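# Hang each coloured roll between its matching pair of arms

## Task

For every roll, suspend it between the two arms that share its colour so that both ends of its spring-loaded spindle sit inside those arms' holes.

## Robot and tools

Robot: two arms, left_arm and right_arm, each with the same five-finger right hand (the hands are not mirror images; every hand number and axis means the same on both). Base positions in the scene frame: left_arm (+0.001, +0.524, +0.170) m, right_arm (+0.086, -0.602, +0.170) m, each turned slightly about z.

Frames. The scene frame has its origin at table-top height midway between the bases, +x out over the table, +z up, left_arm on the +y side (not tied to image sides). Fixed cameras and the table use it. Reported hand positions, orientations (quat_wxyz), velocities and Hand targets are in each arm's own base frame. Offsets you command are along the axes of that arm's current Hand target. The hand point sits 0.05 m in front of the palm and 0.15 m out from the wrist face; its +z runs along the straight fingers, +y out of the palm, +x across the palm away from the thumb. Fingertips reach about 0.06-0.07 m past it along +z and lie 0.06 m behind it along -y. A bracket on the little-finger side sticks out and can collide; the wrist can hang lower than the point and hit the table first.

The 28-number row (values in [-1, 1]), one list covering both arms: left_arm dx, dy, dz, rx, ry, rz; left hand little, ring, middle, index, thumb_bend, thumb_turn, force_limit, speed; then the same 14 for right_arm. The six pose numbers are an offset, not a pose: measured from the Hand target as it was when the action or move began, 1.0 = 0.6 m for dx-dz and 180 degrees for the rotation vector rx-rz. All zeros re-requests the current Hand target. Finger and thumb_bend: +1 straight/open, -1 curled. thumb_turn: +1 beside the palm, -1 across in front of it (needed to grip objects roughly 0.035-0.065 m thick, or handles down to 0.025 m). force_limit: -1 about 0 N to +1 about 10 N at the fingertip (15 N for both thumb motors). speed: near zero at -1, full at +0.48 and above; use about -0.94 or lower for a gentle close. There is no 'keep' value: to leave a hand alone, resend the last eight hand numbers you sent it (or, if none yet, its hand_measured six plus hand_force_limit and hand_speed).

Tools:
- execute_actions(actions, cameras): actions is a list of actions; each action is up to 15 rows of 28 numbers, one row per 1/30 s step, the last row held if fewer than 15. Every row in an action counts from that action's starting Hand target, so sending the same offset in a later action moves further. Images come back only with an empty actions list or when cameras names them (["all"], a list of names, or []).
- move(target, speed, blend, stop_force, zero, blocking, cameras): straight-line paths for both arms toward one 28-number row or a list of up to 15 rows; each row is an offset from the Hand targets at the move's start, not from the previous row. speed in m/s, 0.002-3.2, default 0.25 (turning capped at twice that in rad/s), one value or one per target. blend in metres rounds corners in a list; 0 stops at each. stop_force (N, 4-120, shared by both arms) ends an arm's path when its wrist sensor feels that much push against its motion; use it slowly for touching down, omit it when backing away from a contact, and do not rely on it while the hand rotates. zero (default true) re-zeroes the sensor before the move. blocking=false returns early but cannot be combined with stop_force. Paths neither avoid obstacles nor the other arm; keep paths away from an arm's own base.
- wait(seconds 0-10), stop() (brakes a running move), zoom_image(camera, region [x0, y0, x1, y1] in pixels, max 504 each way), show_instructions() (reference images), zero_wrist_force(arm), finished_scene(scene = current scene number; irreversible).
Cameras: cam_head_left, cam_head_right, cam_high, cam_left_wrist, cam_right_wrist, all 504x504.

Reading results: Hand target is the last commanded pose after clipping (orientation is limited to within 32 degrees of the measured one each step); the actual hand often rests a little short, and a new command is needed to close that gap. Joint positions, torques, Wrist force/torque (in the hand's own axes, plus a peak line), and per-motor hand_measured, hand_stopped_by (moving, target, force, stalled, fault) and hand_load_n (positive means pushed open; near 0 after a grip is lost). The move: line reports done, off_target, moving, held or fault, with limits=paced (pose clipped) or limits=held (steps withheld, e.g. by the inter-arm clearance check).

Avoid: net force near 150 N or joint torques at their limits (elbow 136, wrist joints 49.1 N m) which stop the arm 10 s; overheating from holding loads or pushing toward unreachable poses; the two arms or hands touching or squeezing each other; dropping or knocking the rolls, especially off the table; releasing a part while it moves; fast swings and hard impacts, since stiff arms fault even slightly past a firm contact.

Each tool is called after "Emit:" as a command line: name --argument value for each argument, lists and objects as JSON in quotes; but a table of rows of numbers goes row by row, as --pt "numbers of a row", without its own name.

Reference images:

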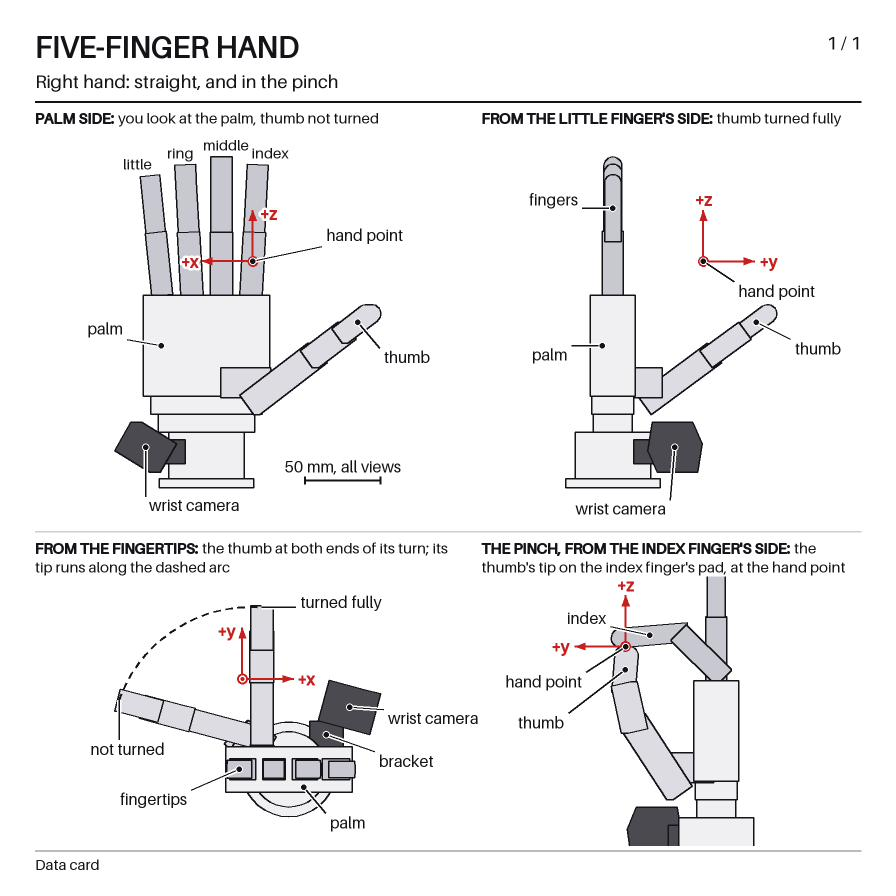

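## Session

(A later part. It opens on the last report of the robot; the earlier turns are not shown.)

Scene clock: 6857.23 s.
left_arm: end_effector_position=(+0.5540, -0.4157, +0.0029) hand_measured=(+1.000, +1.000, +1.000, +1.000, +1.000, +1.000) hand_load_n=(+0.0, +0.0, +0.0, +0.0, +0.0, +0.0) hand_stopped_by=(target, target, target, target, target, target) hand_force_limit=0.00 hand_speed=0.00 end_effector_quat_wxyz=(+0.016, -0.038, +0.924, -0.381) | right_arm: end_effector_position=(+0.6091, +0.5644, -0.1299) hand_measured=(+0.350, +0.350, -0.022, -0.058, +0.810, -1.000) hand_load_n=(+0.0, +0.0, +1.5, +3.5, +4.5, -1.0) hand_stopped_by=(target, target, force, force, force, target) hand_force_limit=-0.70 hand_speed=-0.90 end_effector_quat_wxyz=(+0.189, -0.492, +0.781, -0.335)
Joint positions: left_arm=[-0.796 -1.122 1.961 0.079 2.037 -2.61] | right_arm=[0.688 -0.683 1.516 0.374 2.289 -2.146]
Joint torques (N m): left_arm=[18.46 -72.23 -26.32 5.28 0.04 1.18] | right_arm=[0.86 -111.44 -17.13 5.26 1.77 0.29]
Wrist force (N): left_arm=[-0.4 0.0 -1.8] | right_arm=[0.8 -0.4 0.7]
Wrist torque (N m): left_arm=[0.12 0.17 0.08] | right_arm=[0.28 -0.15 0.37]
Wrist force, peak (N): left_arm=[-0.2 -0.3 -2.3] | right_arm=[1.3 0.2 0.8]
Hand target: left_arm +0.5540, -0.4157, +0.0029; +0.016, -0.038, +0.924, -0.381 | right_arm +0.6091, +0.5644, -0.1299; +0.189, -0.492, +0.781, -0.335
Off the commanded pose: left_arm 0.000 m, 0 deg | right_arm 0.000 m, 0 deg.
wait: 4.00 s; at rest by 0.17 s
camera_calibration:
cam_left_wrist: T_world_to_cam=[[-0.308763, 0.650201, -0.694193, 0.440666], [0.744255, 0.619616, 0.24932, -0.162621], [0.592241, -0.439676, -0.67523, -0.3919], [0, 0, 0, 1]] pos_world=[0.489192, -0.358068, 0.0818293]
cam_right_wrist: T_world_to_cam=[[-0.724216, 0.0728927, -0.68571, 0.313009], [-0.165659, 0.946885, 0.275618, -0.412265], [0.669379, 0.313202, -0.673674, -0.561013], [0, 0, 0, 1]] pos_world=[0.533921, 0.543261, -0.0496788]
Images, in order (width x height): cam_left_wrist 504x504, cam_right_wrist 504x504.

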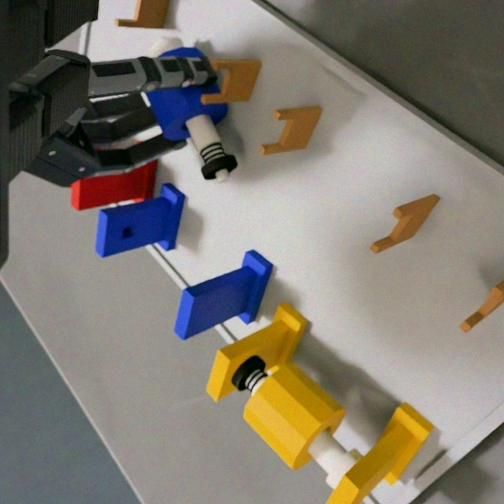

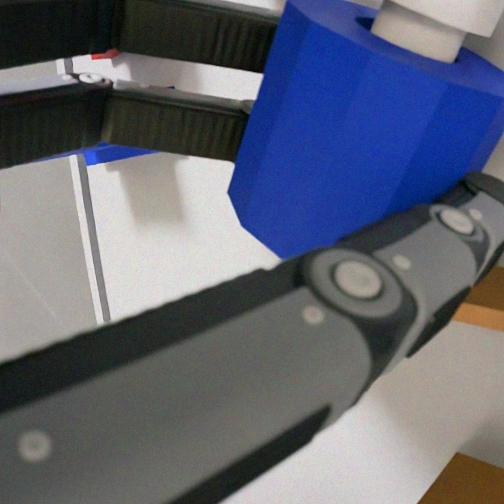

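Emit:
execute_actions --actions '[[[0,0,0,0,0,0,1,1,1,1,1,1,0,0,0,0,0,0,0,0,0.35,0.35,-0.3,-0.25,0.5,-1,0.1,-0.9]],[[0,0,0,0,0,0,1,1,1,1,1,1,0,0,0,0,0,0,0,0,0.35,0.35,-0.3,-0.25,0.5,-1,0.1,-0.9]],[[0,0,0,0,0,0,1,1,1,1,1,1,0,0,0,0,0,0,0,0,0.35,0.35,-0.3,-0.25,0.5,-1,0.1,-0.9]]]' --cameras '["cam_right_wrist","cam_left_wrist"]'

Emit:
zoom_image --camera "cam_left_wrist" --region '[40, 0, 280, 220]'

Scene clock: 6872.53 s.
left_arm: end_effector_position=(+0.5540, -0.4157, +0.0029) hand_measured=(+1.000, +1.000, +1.000, +1.000, +1.000, +1.000) hand_load_n=(+0.0, +0.0, +0.0, +0.0, +0.0, +0.0) hand_stopped_by=(target, target, target, target, target, target) hand_force_limit=0.00 hand_speed=0.00 end_effector_quat_wxyz=(+0.016, -0.038, +0.924, -0.381) | right_arm: end_effector_position=(+0.6091, +0.5644, -0.1299) hand_measured=(+0.350, +0.350, -0.038, -0.074, +0.812, -1.000) hand_load_n=(+0.0, +0.0, +6.0, +6.0, +13.0, -1.5) hand_stopped_by=(target, target, force, force, force, target) hand_force_limit=0.10 hand_speed=-0.90 end_effector_quat_wxyz=(+0.189, -0.492, +0.781, -0.335)
Joint positions: left_arm=[-0.796 -1.122 1.961 0.079 2.037 -2.61] | right_arm=[0.688 -0.683 1.516 0.374 2.289 -2.146]
Joint torques (N m): left_arm=[20.07 -72.31 -26.07 5.03 -0.08 0.95] | right_arm=[10.67 -110.85 -16.78 4.14 1.88 1.78]
Wrist force (N): left_arm=[-0.3 -0.5 -1.9] | right_arm=[0.8 0.0 0.8]
Wrist torque (N m): left_arm=[0.06 0.16 0.08] | right_arm=[0.32 -0.16 0.38]
Wrist force, peak (N): left_arm=[-0.3 -0.5 -2.3] | right_arm=[1.7 0.1 0.9]
Hand target: left_arm +0.5540, -0.4157, +0.0029; +0.016, -0.038, +0.924, -0.381 | right_arm +0.6091, +0.5644, -0.1299; +0.189, -0.492, +0.781, -0.335
Off the commanded pose: left_arm 0.000 m, 0 deg | right_arm 0.000 m, 0 deg.
Step readings (end_effector_position of left_arm | right_arm):
0: (+0.5540, -0.4157, +0.0029) | (+0.6091, +0.5644, -0.1299)
1: (+0.5540, -0.4157, +0.0029) | (+0.6091, +0.5644, -0.1299)
2: (+0.5540, -0.4157, +0.0029) | (+0.6091, +0.5644, -0.1299)
4: (+0.5540, -0.4157, +0.0029) | (+0.6091, +0.5644, -0.1299)
8: (+0.5540, -0.4157, +0.0029) | (+0.6091, +0.5644, -0.1299)
15: (+0.5540, -0.4157, +0.0029) | (+0.6091, +0.5644, -0.1299)
16: (+0.5540, -0.4157, +0.0029) | (+0.6091, +0.5644, -0.1299)
17: (+0.5540, -0.4157, +0.0029) | (+0.6091, +0.5644, -0.1299)
19: (+0.5540, -0.4157, +0.0029) | (+0.6091, +0.5644, -0.1299)
23: (+0.5540, -0.4157, +0.0029) | (+0.6091, +0.5644, -0.1299)
30: (+0.5540, -0.4157, +0.0029) | (+0.6091, +0.5644, -0.1299)
31: (+0.5540, -0.4157, +0.0029) | (+0.6091, +0.5644, -0.1299)
32: (+0.5540, -0.4157, +0.0029) | (+0.6091, +0.5644, -0.1299)
34: (+0.5540, -0.4157, +0.0029) | (+0.6091, +0.5644, -0.1299)
38: (+0.5540, -0.4157, +0.0029) | (+0.6091, +0.5644, -0.1299)
45: (+0.5540, -0.4157, +0.0029) | (+0.6091, +0.5644, -0.1299)
camera_calibration:
cam_left_wrist: T_world_to_cam=[[-0.308763, 0.650201, -0.694193, 0.440666], [0.744255, 0.619616, 0.24932, -0.162621], [0.592241, -0.439676, -0.67523, -0.3919], [0, 0, 0, 1]] pos_world=[0.489192, -0.358068, 0.0818293]
cam_right_wrist: T_world_to_cam=[[-0.724216, 0.0728927, -0.68571, 0.313009], [-0.165659, 0.946885, 0.275618, -0.412265], [0.669379, 0.313202, -0.673674, -0.561013], [0, 0, 0, 1]] pos_world=[0.533921, 0.543261, -0.0496788]
Images, in order (width x height): cam_left_wrist 504x504, cam_right_wrist 504x504.

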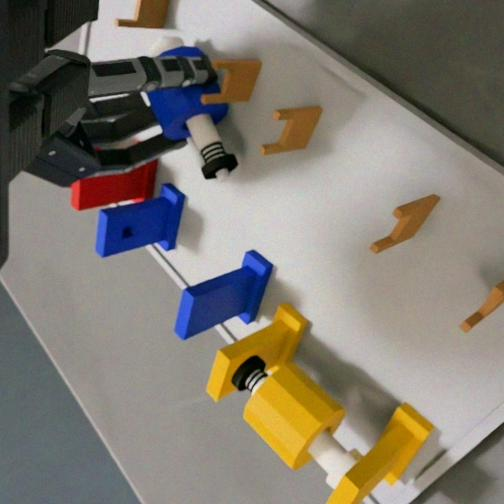

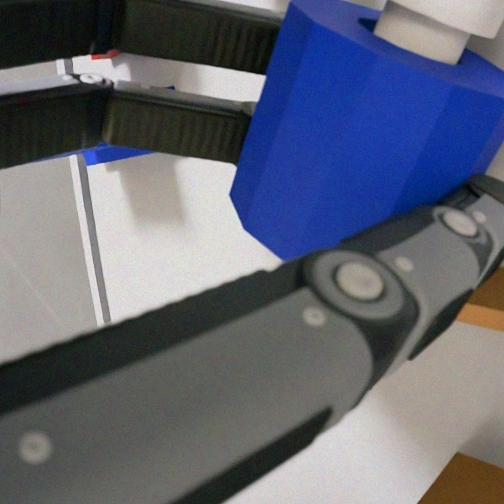

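Scaled by 2.100 from the camera's 504x504 image, which has a finer 720x720 frame.

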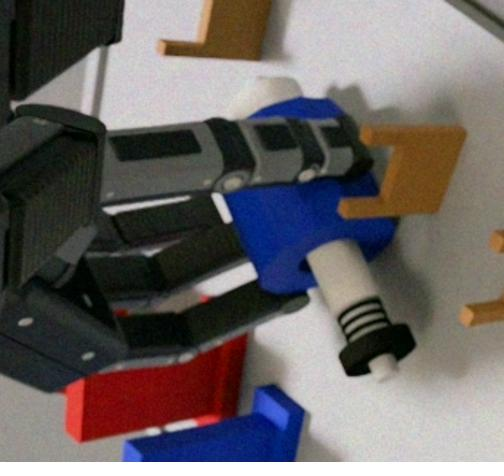

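Emit:
move --pt "0 0 0 0 0 0 1 1 1 1 1 1 0 0 0.0002 -0.007 0.0023 0 0 0 0.35 0.35 -0.3 -0.25 0.5 -1 0.1 -0.9" --pt "0 0 0 0 0 0 1 1 1 1 1 1 0 0 0.0035 -0.072 -0.0622 0 0 0 0.35 0.35 -0.3 -0.25 0.5 -1 0.1 -0.9" --speed 0.02 --blend '[0.002,0]' --cameras '["cam_right_wrist","cam_left_wrist"]'

Emit:
zoom_image --camera "cam_left_wrist" --region '[40, 0, 280, 220]'

Scene clock: 6883.07 s.
left_arm: end_effector_position=(+0.5540, -0.4157, +0.0029) hand_measured=(+1.000, +1.000, +1.000, +1.000, +1.000, +1.000) hand_load_n=(+0.0, +0.0, +0.0, +0.0, +0.0, +0.0) hand_stopped_by=(target, target, target, target, target, target) hand_force_limit=0.00 hand_speed=0.00 end_effector_quat_wxyz=(+0.016, -0.038, +0.924, -0.381) | right_arm: end_effector_position=(+0.6125, +0.5626, -0.0728) hand_measured=(+0.350, +0.350, -0.038, -0.074, +0.812, -1.000) hand_load_n=(+0.0, +0.0, +6.5, +6.5, +12.5, -1.5) hand_stopped_by=(target, target, force, force, force, target) hand_force_limit=0.10 hand_speed=-0.90 end_effector_quat_wxyz=(+0.189, -0.492, +0.781, -0.335)
Joint positions: left_arm=[-0.796 -1.122 1.961 0.079 2.037 -2.61] | right_arm=[0.683 -0.75 1.516 0.437 2.287 -2.152]
Joint torques (N m): left_arm=[19.08 -70.99 -26.59 5.21 -0.25 0.99] | right_arm=[10.43 -90.7 -36.97 2.73 1.75 3.49]
Wrist force (N): left_arm=[-0.2 -0.5 -2.0] | right_arm=[0.6 -0.1 0.9]
Wrist torque (N m): left_arm=[0.07 0.14 0.08] | right_arm=[0.27 -0.14 0.40]
Wrist force, peak (N): left_arm=[-0.3 -0.3 -2.4] | right_arm=[1.4 0.4 0.8]
Hand target: left_arm +0.5540, -0.4157, +0.0029; +0.016, -0.038, +0.924, -0.381 | right_arm +0.6125, +0.5626, -0.0729; +0.189, -0.492, +0.781, -0.335
Off the commanded pose: left_arm 0.000 m, 0 deg | right_arm 0.000 m, 0 deg.
move: done
camera_calibration:
cam_left_wrist: T_world_to_cam=[[-0.308763, 0.650201, -0.694193, 0.440666], [0.744255, 0.619616, 0.24932, -0.162621], [0.592241, -0.439676, -0.67523, -0.3919], [0, 0, 0, 1]] pos_world=[0.489192, -0.358068, 0.0818293]
cam_right_wrist: T_world_to_cam=[[-0.724216, 0.0728927, -0.68571, 0.354829], [-0.165659, 0.946885, 0.275618, -0.425718], [0.669379, 0.313202, -0.673674, -0.524325], [0, 0, 0, 1]] pos_world=[0.537421, 0.541461, 0.00742118]
Images, in order (width x height): cam_left_wrist 504x504, cam_right_wrist 504x504.

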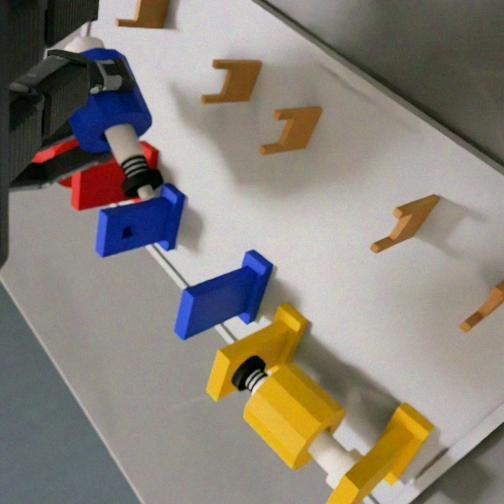

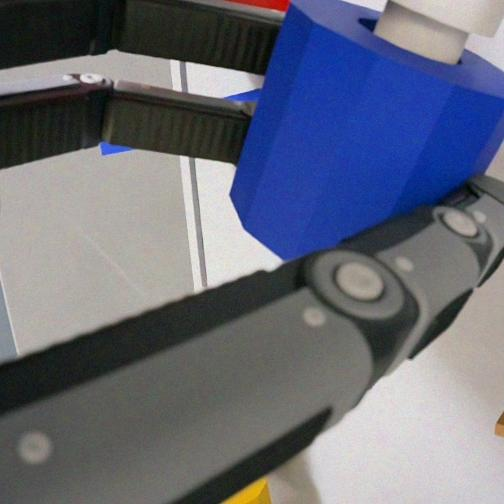

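Scaled by 2.100 from the camera's 504x504 image, which has a finer 720x720 frame.

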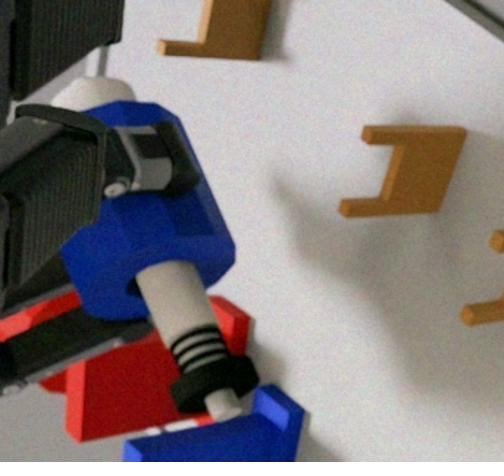

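Emit:
move --pt "0 0 0 0 0 0 1 1 1 1 1 1 0 0 0.0016 -0.0331 -0.0329 0 0 0 0.35 0.35 -0.3 -0.25 0.5 -1 0.1 -0.9" --pt "0 0 0 0 0 0 1 1 1 1 1 1 0 0 -0.0627 0.0042 -0.0737 0.0109 -0.2238 -0.2222 0.35 0.35 -0.3 -0.25 0.5 -1 0.1 -0.9" --speed 0.06 --blend '[0.005,0]' --cameras '["cam_right_wrist","cam_left_wrist","cam_head_right"]'

Emit:
zoom_image --camera "cam_left_wrist" --region '[20, 60, 260, 300]'

Emit:
zoom_image --camera "cam_right_wrist" --region '[200, 0, 504, 280]'

Scene clock: 6902.40 s.
left_arm: end_effector_position=(+0.5540, -0.4157, +0.0029) hand_measured=(+1.000, +1.000, +1.000, +1.000, +1.000, +1.000) hand_load_n=(+0.0, +0.0, +0.0, +0.0, +0.0, -0.5) hand_stopped_by=(target, target, target, target, target, target) hand_force_limit=0.00 hand_speed=0.00 end_effector_quat_wxyz=(+0.016, -0.038, +0.924, -0.381) | right_arm: end_effector_position=(+0.6000, +0.6118, -0.0450) hand_measured=(+0.350, +0.350, -0.038, -0.074, +0.812, -1.000) hand_load_n=(+0.0, +0.0, +6.0, +6.5, +13.0, -1.5) hand_stopped_by=(target, target, force, force, force, target) hand_force_limit=0.10 hand_speed=-0.90 end_effector_quat_wxyz=(-0.325, +0.805, -0.453, +0.205) end_effector_velocity=(-0.001, +0.000, -0.001) end_effector_angular_velocity=(+0.000, +0.001, -0.008)
Joint positions: left_arm=[-0.796 -1.122 1.961 0.079 2.037 -2.61] | right_arm=[0.57 -0.933 1.711 0.005 1.623 -3.139]
Joint velocities: left_arm=[within noise] | right_arm=[0.001 0 0.001 0 0.006 0.007]
Joint torques (N m): left_arm=[19.01 -72.82 -26.56 5.22 -0.09 0.89] | right_arm=[6.59 -98.83 -36.46 1.01 3.25 4.01]
Wrist force (N): left_arm=[0.0 0.2 -1.9] | right_arm=[0.7 -0.3 -0.3]
Wrist torque (N m): left_arm=[0.17 0.12 0.12] | right_arm=[0.11 -0.10 0.30]
Wrist force, peak (N): left_arm=[-0.6 -0.2 -2.4] | right_arm=[1.7 0.1 0.3]
Hand target: left_arm +0.5540, -0.4157, +0.0029; +0.016, -0.038, +0.924, -0.381 | right_arm +0.6000, +0.6119, -0.0449; -0.325, +0.805, -0.453, +0.205
Off the commanded pose: left_arm 0.000 m, 0 deg | right_arm 0.000 m, 0 deg.
move: done
camera_calibration:
cam_left_wrist: T_world_to_cam=[[-0.308763, 0.650201, -0.694193, 0.440666], [0.744255, 0.619616, 0.24932, -0.162621], [0.592241, -0.439676, -0.67523, -0.3919], [0, 0, 0, 1]] pos_world=[0.489192, -0.358068, 0.0818293]
cam_right_wrist: T_world_to_cam=[[-0.457848, -0.566654, -0.685039, 0.592691], [-0.882954, 0.379768, 0.275987, 0.295211], [0.103767, 0.731218, -0.674205, -0.428984], [0, 0, 0, 1]] pos_world=[0.576535, 0.53742, 0.0353186]
Images, in order (width x height): cam_head_right 504x504, cam_left_wrist 504x504, cam_right_wrist 504x504.

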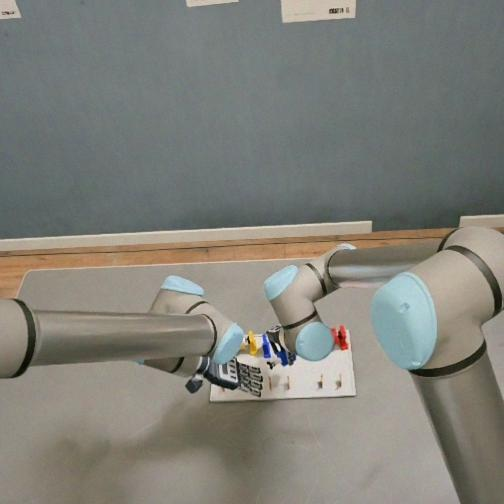

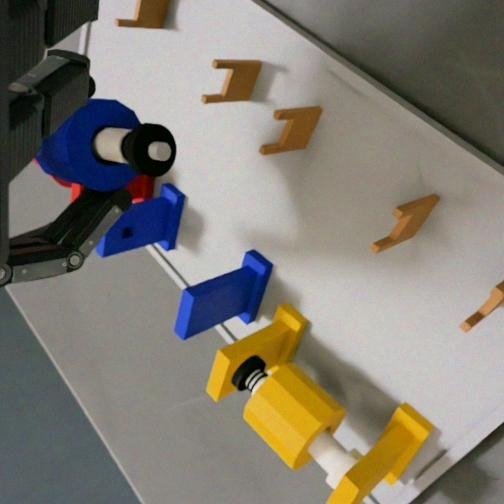

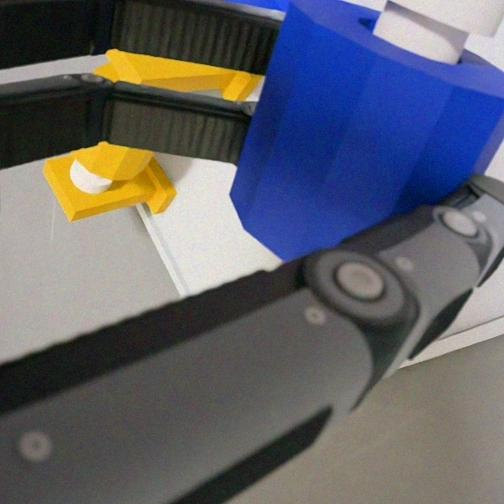

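Scaled by 2.100 from the camera's 504x504 image, which has a finer 720x720 frame.

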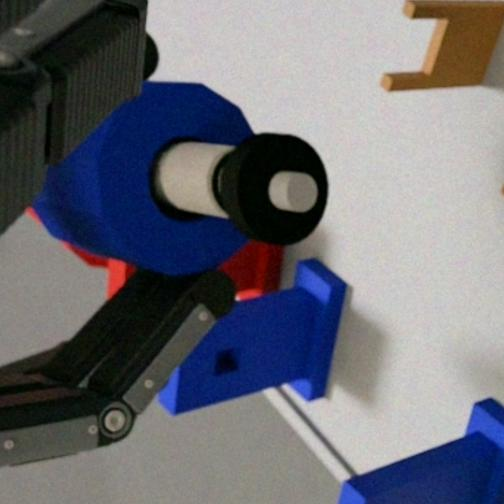

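Scaled by 1.658 from the camera's 504x504 image, which has a finer 720x720 frame.

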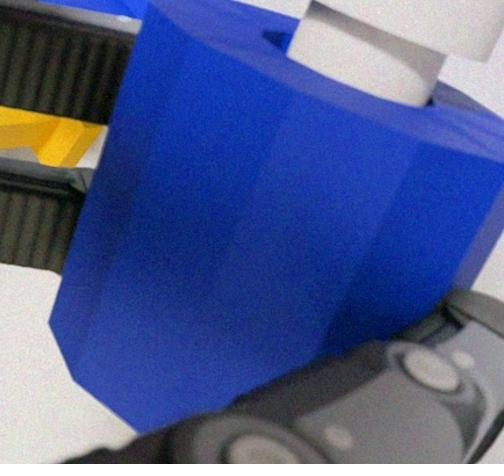

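Emit:
execute_actions --actions '[]'

Scene clock: 6929.13 s.
left_arm: end_effector_position=(+0.5540, -0.4157, +0.0029) hand_measured=(+1.000, +1.000, +1.000, +1.000, +1.000, +1.000) hand_load_n=(-0.5, -0.5, +0.0, +0.0, +0.0, +0.0) hand_stopped_by=(target, target, target, target, target, target) hand_force_limit=0.00 hand_speed=0.00 end_effector_quat_wxyz=(+0.016, -0.038, +0.924, -0.381) | right_arm: end_effector_position=(+0.6000, +0.6119, -0.0449) hand_measured=(+0.350, +0.350, -0.038, -0.074, +0.812, -1.000) hand_load_n=(+0.0, +0.0, +6.5, +6.5, +13.0, -1.5) hand_stopped_by=(target, target, force, force, force, target) hand_force_limit=0.10 hand_speed=-0.90 end_effector_quat_wxyz=(-0.325, +0.805, -0.453, +0.205)
Joint positions: left_arm=[-0.796 -1.122 1.961 0.079 2.037 -2.61] | right_arm=[0.571 -0.933 1.711 0.005 1.624 -3.139]
Joint velocities: within noise
Joint torques (N m): left_arm=[17.93 -70.75 -26.51 5.38 -0.37 0.64] | right_arm=[20.28 -85.98 -40.76 2.56 3.2 3.79]
Wrist force (N): left_arm=[-0.2 0.0 -1.9] | right_arm=[0.5 0.2 -0.3]
Wrist torque (N m): left_arm=[0.14 0.14 0.10] | right_arm=[0.21 -0.05 0.23]
Wrist force, peak (N): left_arm=[-0.3 0.1 -2.2] | right_arm=[1.4 0.1 -0.6]
Hand target: left_arm +0.5540, -0.4157, +0.0029; +0.016, -0.038, +0.924, -0.381 | right_arm +0.6000, +0.6119, -0.0449; -0.325, +0.805, -0.453, +0.205
Off the commanded pose: left_arm 0.000 m, 0 deg | right_arm 0.000 m, 0 deg.
camera_calibration:
cam_left_wrist: T_world_to_cam=[[-0.308763, 0.650201, -0.694193, 0.440666], [0.744255, 0.619616, 0.24932, -0.162621], [0.592241, -0.439676, -0.67523, -0.3919], [0, 0, 0, 1]] pos_world=[0.489192, -0.358068, 0.0818293]
cam_right_wrist: T_world_to_cam=[[-0.457966, -0.566435, -0.685141, 0.592701], [-0.882869, 0.379941, 0.276019, 0.29503], [0.103967, 0.731298, -0.674088, -0.429219], [0, 0, 0, 1]] pos_world=[0.576535, 0.537519, 0.0353188]

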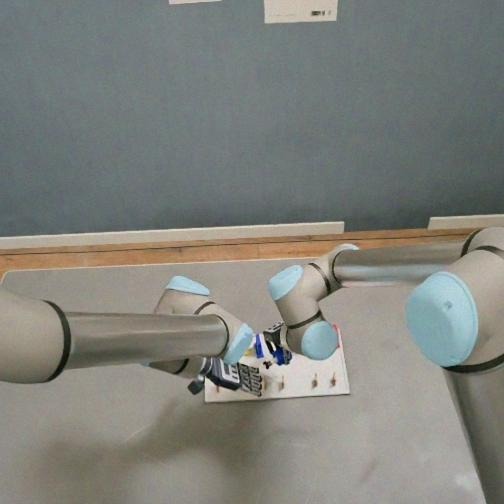

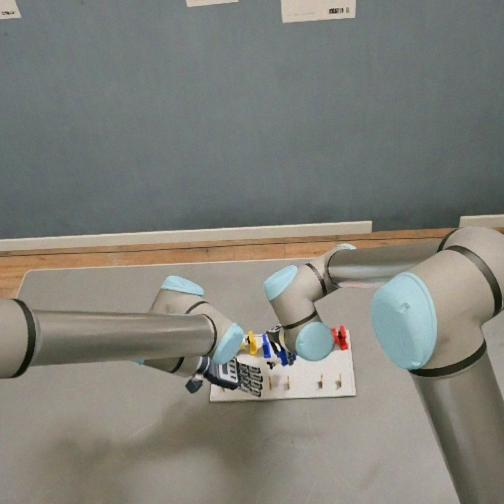

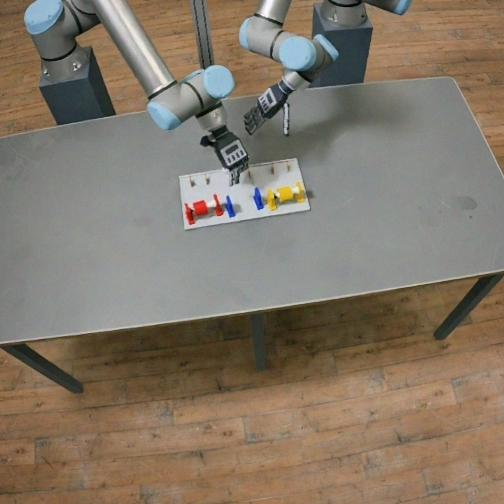

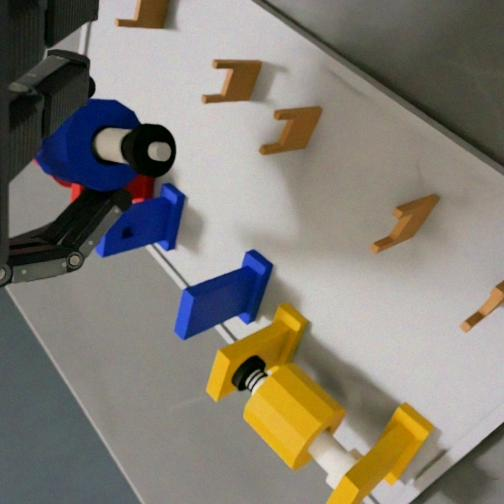

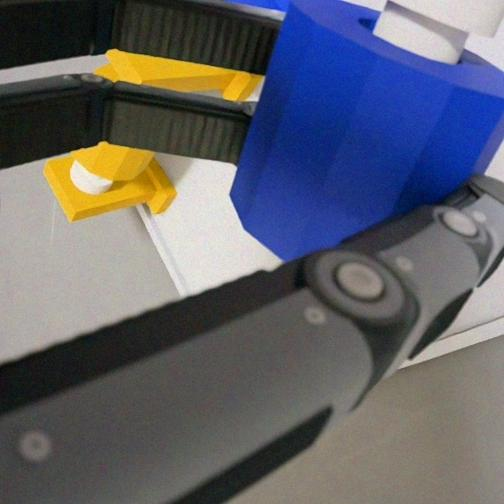

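Emit:
zoom_image --camera "cam_left_wrist" --region '[40, 70, 200, 230]'

Emit:
zoom_image --camera "cam_right_wrist" --region '[254, 0, 504, 250]'

Emit:
zoom_image --camera "cam_high" --region '[170, 150, 320, 240]'

Scaled by 3.150 from the camera's 504x504 image, which has a finer 720x720 frame.

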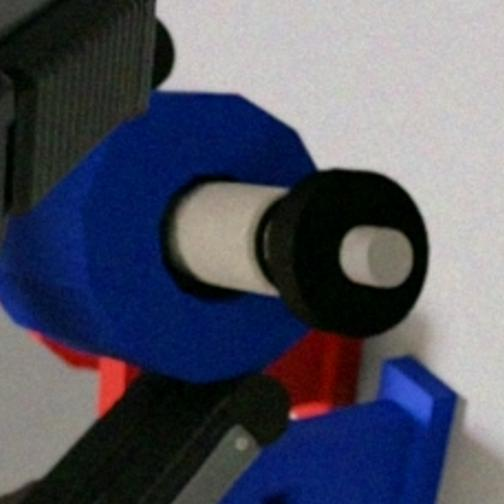

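Scaled by 2.016 from the camera's 504x504 image, which has a finer 720x720 frame.

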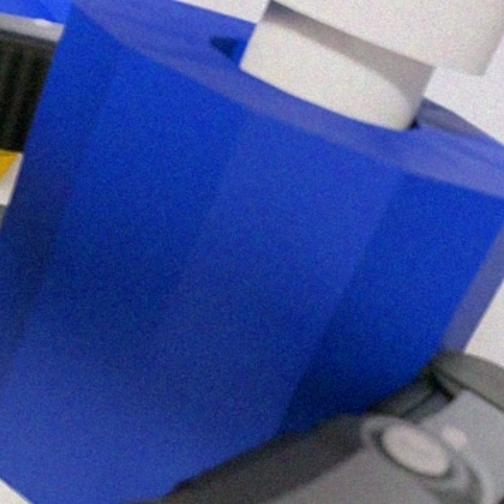

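Scaled by 3.360 from the camera's 504x504 image, which has a finer 720x720 frame.

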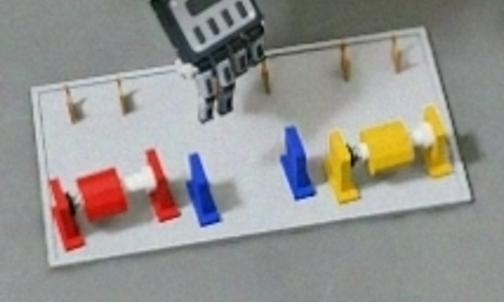

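Emit:
move --target '[0, -0.0707, -0.0707, 0, 0, 0, 1, 1, 1, 1, 1, 1, 0, 0, 0, 0, 0, 0, 0, 0, 0.35, 0.35, -0.3, -0.25, 0.5, -1, 0.1, -0.9]' --speed 0.1 --cameras '["cam_left_wrist"]'

Scene clock: 6989.20 s.
left_arm: end_effector_position=(+0.5541, -0.4159, +0.0630) hand_measured=(+1.000, +1.000, +1.000, +1.000, +1.000, +1.000) hand_load_n=(-0.5, +0.0, +0.0, +0.0, -0.5, -0.5) hand_stopped_by=(target, target, target, target, target, target) hand_force_limit=0.00 hand_speed=0.00 end_effector_quat_wxyz=(+0.016, -0.038, +0.924, -0.381) | right_arm: end_effector_position=(+0.6000, +0.6119, -0.0449) hand_measured=(+0.350, +0.350, -0.038, -0.074, +0.812, -1.000) hand_load_n=(+0.0, +0.0, +6.0, +6.5, +12.5, -1.5) hand_stopped_by=(target, target, force, force, force, target) hand_force_limit=0.10 hand_speed=-0.90 end_effector_quat_wxyz=(-0.325, +0.805, -0.453, +0.205)
Joint positions: left_arm=[-0.796 -1.197 1.931 0.183 2.037 -2.61] | right_arm=[0.571 -0.933 1.711 0.005 1.624 -3.139]
Joint torques (N m): left_arm=[-15.96 -46.47 -19.56 -0.83 -1.52 -1.67] | right_arm=[19.07 -87.05 -39.98 2.82 3.35 3.81]
Wrist force (N): left_arm=[0.1 -0.2 -1.8] | right_arm=[0.9 0.0 -0.3]
Wrist torque (N m): left_arm=[0.09 0.08 0.13] | right_arm=[0.17 -0.12 0.25]
Wrist force, peak (N): left_arm=[-0.3 -1.0 -2.7] | right_arm=[1.2 -0.1 -0.3]
Hand target: left_arm +0.5540, -0.4159, +0.0629; +0.016, -0.038, +0.924, -0.381 | right_arm +0.6000, +0.6119, -0.0449; -0.325, +0.805, -0.453, +0.205
Off the commanded pose: left_arm 0.000 m, 0 deg | right_arm 0.000 m, 0 deg.
move: done
camera_calibration:
cam_left_wrist: T_world_to_cam=[[-0.308705, 0.650156, -0.694261, 0.482577], [0.744196, 0.61966, 0.249386, -0.177458], [0.592346, -0.43968, -0.675135, -0.351577], [0, 0, 0, 1]] pos_world=[0.489292, -0.358368, 0.141929]
Images, in order (width x height): cam_left_wrist 504x504.

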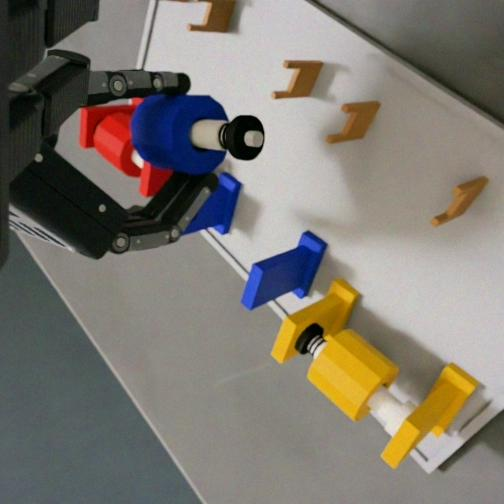

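Emit:
zoom_image --camera "cam_left_wrist" --region '[120, 60, 290, 230]'

Scaled by 2.965 from the camera's 504x504 image, which has a finer 720x720 frame.

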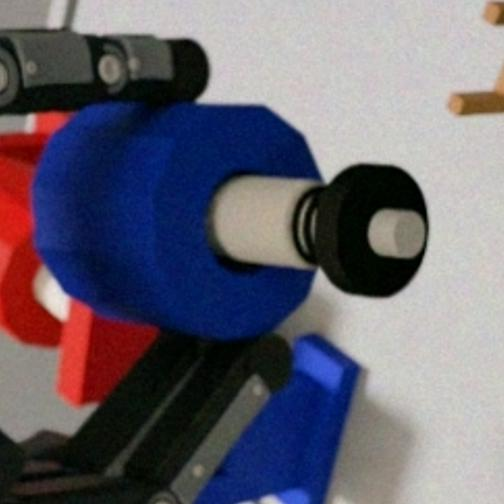

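Emit:
move --target '[0, 0.0707, 0.0707, 0, 0, 0, 1, 1, 1, 1, 1, 1, 0, 0, 0.0418, -0.0870, 0.0898, 0, 0, 0, 0.35, 0.35, -0.3, -0.25, 0.5, -1, 0.1, -0.9]' --speed 0.08 --cameras '["cam_left_wrist", "cam_right_wrist", "cam_head_left", "cam_head_right"]'

Emit:
zoom_image --camera "cam_left_wrist" --region '[80, 60, 280, 260]'

Emit:
zoom_image --camera "cam_right_wrist" --region '[254, 0, 504, 250]'

Emit:
zoom_image --camera "cam_head_right" --region '[254, 325, 304, 375]'

Emit:
zoom_image --camera "cam_head_left" --region '[240, 325, 290, 375]'

Scene clock: 7052.90 s.
left_arm: end_effector_position=(+0.5539, -0.4156, +0.0028) hand_measured=(+1.000, +1.000, +1.000, +1.000, +1.000, +1.000) hand_load_n=(+0.5, +0.0, +0.0, -0.5, +0.0, -0.5) hand_stopped_by=(target, target, target, target, target, target) hand_force_limit=0.00 hand_speed=0.00 end_effector_quat_wxyz=(+0.016, -0.038, +0.924, -0.381) | right_arm: end_effector_position=(+0.6775, +0.6281, -0.0450) hand_measured=(+0.350, +0.350, -0.038, -0.074, +0.812, -1.000) hand_load_n=(+0.0, +0.0, +6.0, +6.0, +12.5, -1.5) hand_stopped_by=(target, target, force, force, force, target) hand_force_limit=0.10 hand_speed=-0.90 end_effector_quat_wxyz=(-0.325, +0.805, -0.453, +0.205)
Joint positions: left_arm=[-0.796 -1.122 1.961 0.079 2.037 -2.61] | right_arm=[0.533 -0.851 1.554 0.079 1.597 -3.165]
Joint torques (N m): left_arm=[22.44 -76.42 -31.38 5.26 1.46 1.68] | right_arm=[20.27 -108.73 -22.07 0.1 1.94 2.7]
Wrist force (N): left_arm=[0.2 0.0 -1.6] | right_arm=[0.8 0.3 -0.6]
Wrist torque (N m): left_arm=[0.11 0.07 0.12] | right_arm=[0.27 -0.12 0.48]
Wrist force, peak (N): left_arm=[0.0 -0.4 -2.7] | right_arm=[1.7 -0.9 0.0]
Hand target: left_arm +0.5540, -0.4157, +0.0029; +0.016, -0.038, +0.924, -0.381 | right_arm +0.6774, +0.6283, -0.0450; -0.325, +0.805, -0.453, +0.205
Off the commanded pose: left_arm 0.000 m, 0 deg | right_arm 0.000 m, 0 deg.
move: done
camera_calibration:
cam_left_wrist: T_world_to_cam=[[-0.30877, 0.65032, -0.694079, 0.440633], [0.744263, 0.619569, 0.249413, -0.162624], [0.592228, -0.439566, -0.675313, -0.391914], [0, 0, 0, 1]] pos_world=[0.489192, -0.358067, 0.0817299]
cam_right_wrist: T_world_to_cam=[[-0.45803, -0.566505, -0.685041, 0.637377], [-0.882836, 0.380022, 0.276014, 0.357259], [0.103968, 0.731202, -0.674192, -0.449134], [0, 0, 0, 1]] pos_world=[0.654035, 0.553719, 0.0352185]
Images, in order (width x height): cam_head_left 504x504, cam_head_right 504x504, cam_left_wrist 504x504, cam_right_wrist 504x504.

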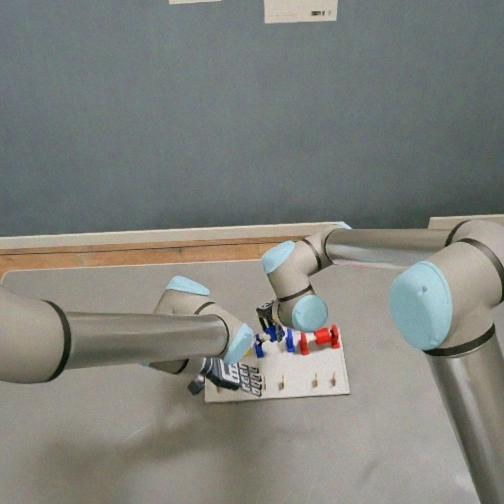

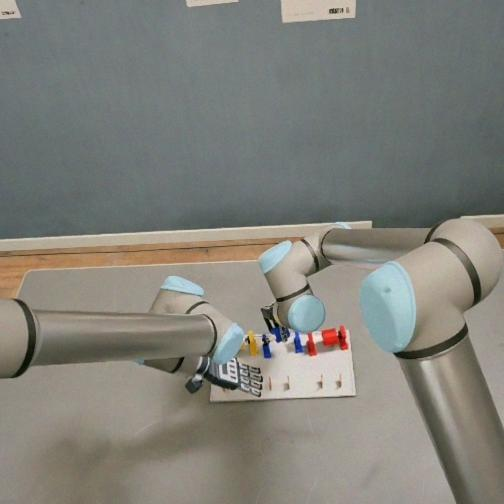

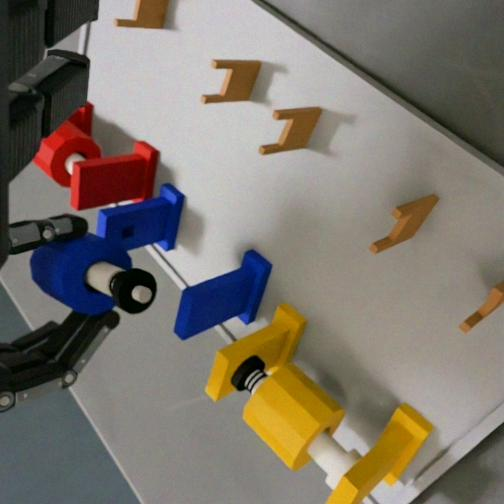

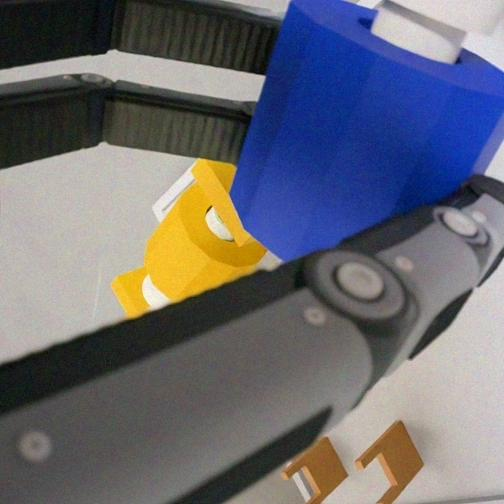

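Scaled by 2.520 from the camera's 504x504 image, which has a finer 720x720 frame.

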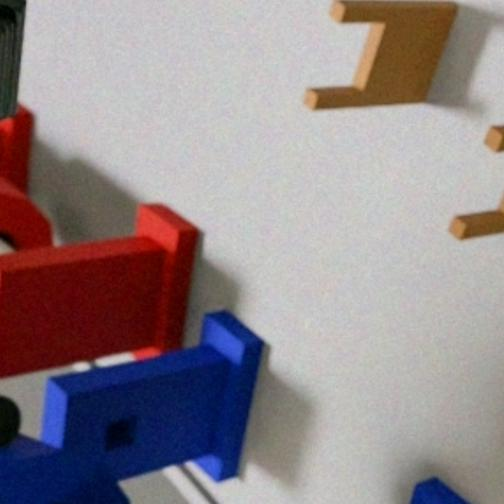

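Scaled by 2.016 from the camera's 504x504 image, which has a finer 720x720 frame.

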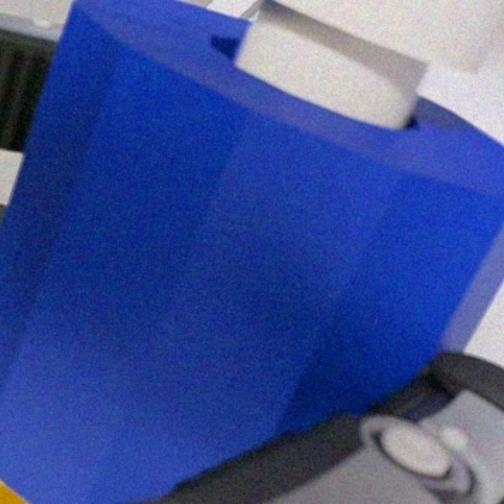

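Scaled by 10.080 from the camera's 504x504 image, which has a finer 720x720 frame.

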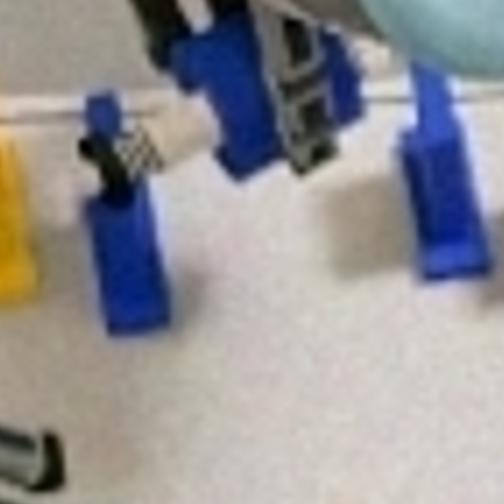

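Scaled by 10.080 from the camera's 504x504 image, which has a finer 720x720 frame.

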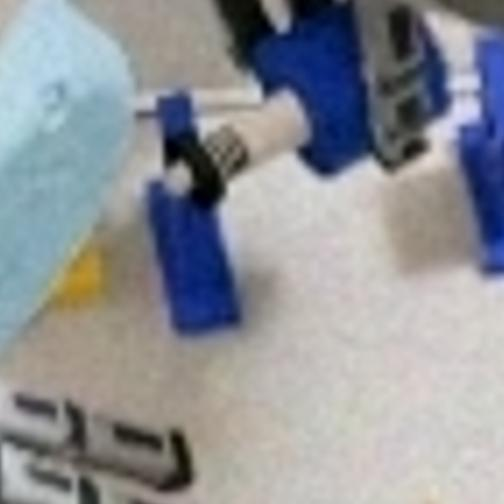

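Emit:
zoom_image --camera "cam_head_right" --region '[256, 330, 286, 360]'

Emit:
zoom_image --camera "cam_head_left" --region '[246, 330, 276, 360]'

Scaled by 16.800 from the camera's 504x504 image, which has a finer 720x720 frame.

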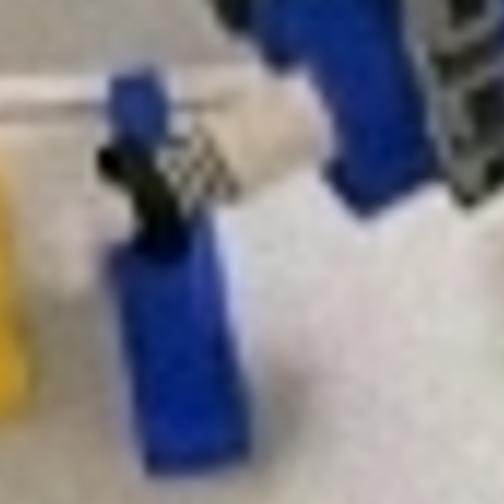

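Scaled by 16.800 from the camera's 504x504 image, which has a finer 720x720 frame.

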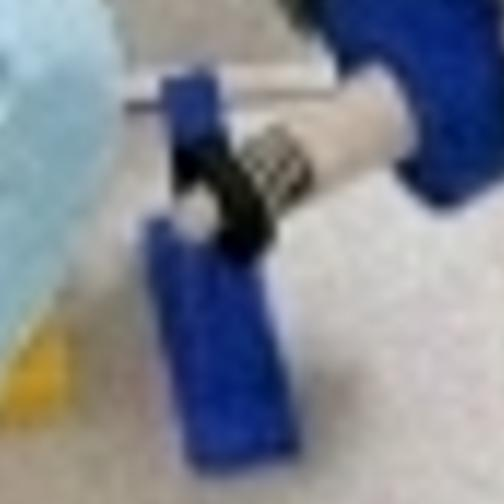

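Emit:
zoom_image --camera "cam_head_left" --region '[244, 322, 304, 382]'

Emit:
zoom_image --camera "cam_head_right" --region '[254, 322, 314, 382]'

Emit:
zoom_image --camera "cam_left_wrist" --region '[60, 200, 180, 320]'

Scaled by 8.400 from the camera's 504x504 image, which has a finer 720x720 frame.

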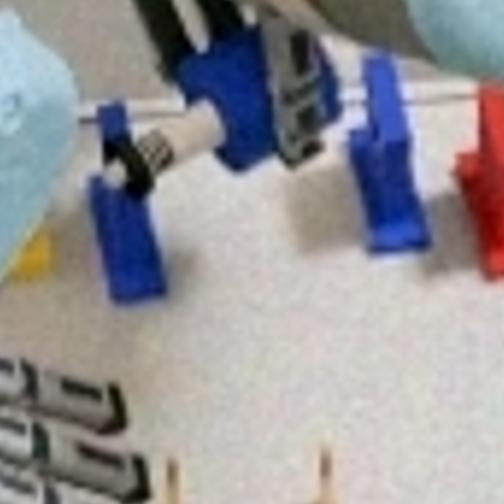

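Scaled by 8.400 from the camera's 504x504 image, which has a finer 720x720 frame.

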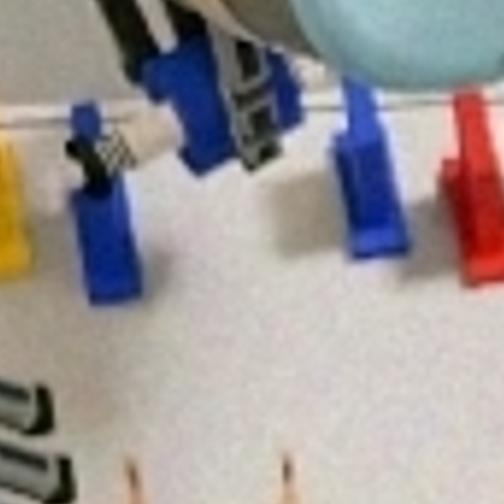

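Scaled by 4.200 from the camera's 504x504 image, which has a finer 720x720 frame.

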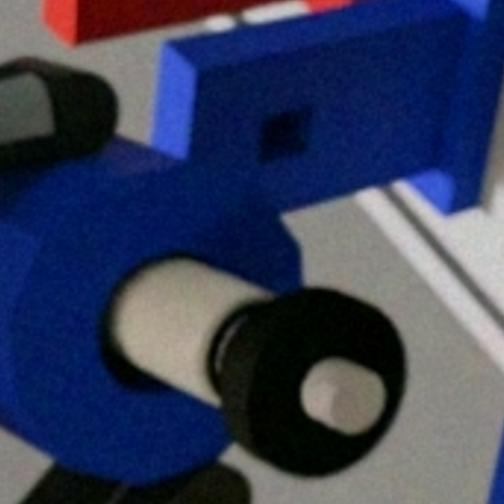

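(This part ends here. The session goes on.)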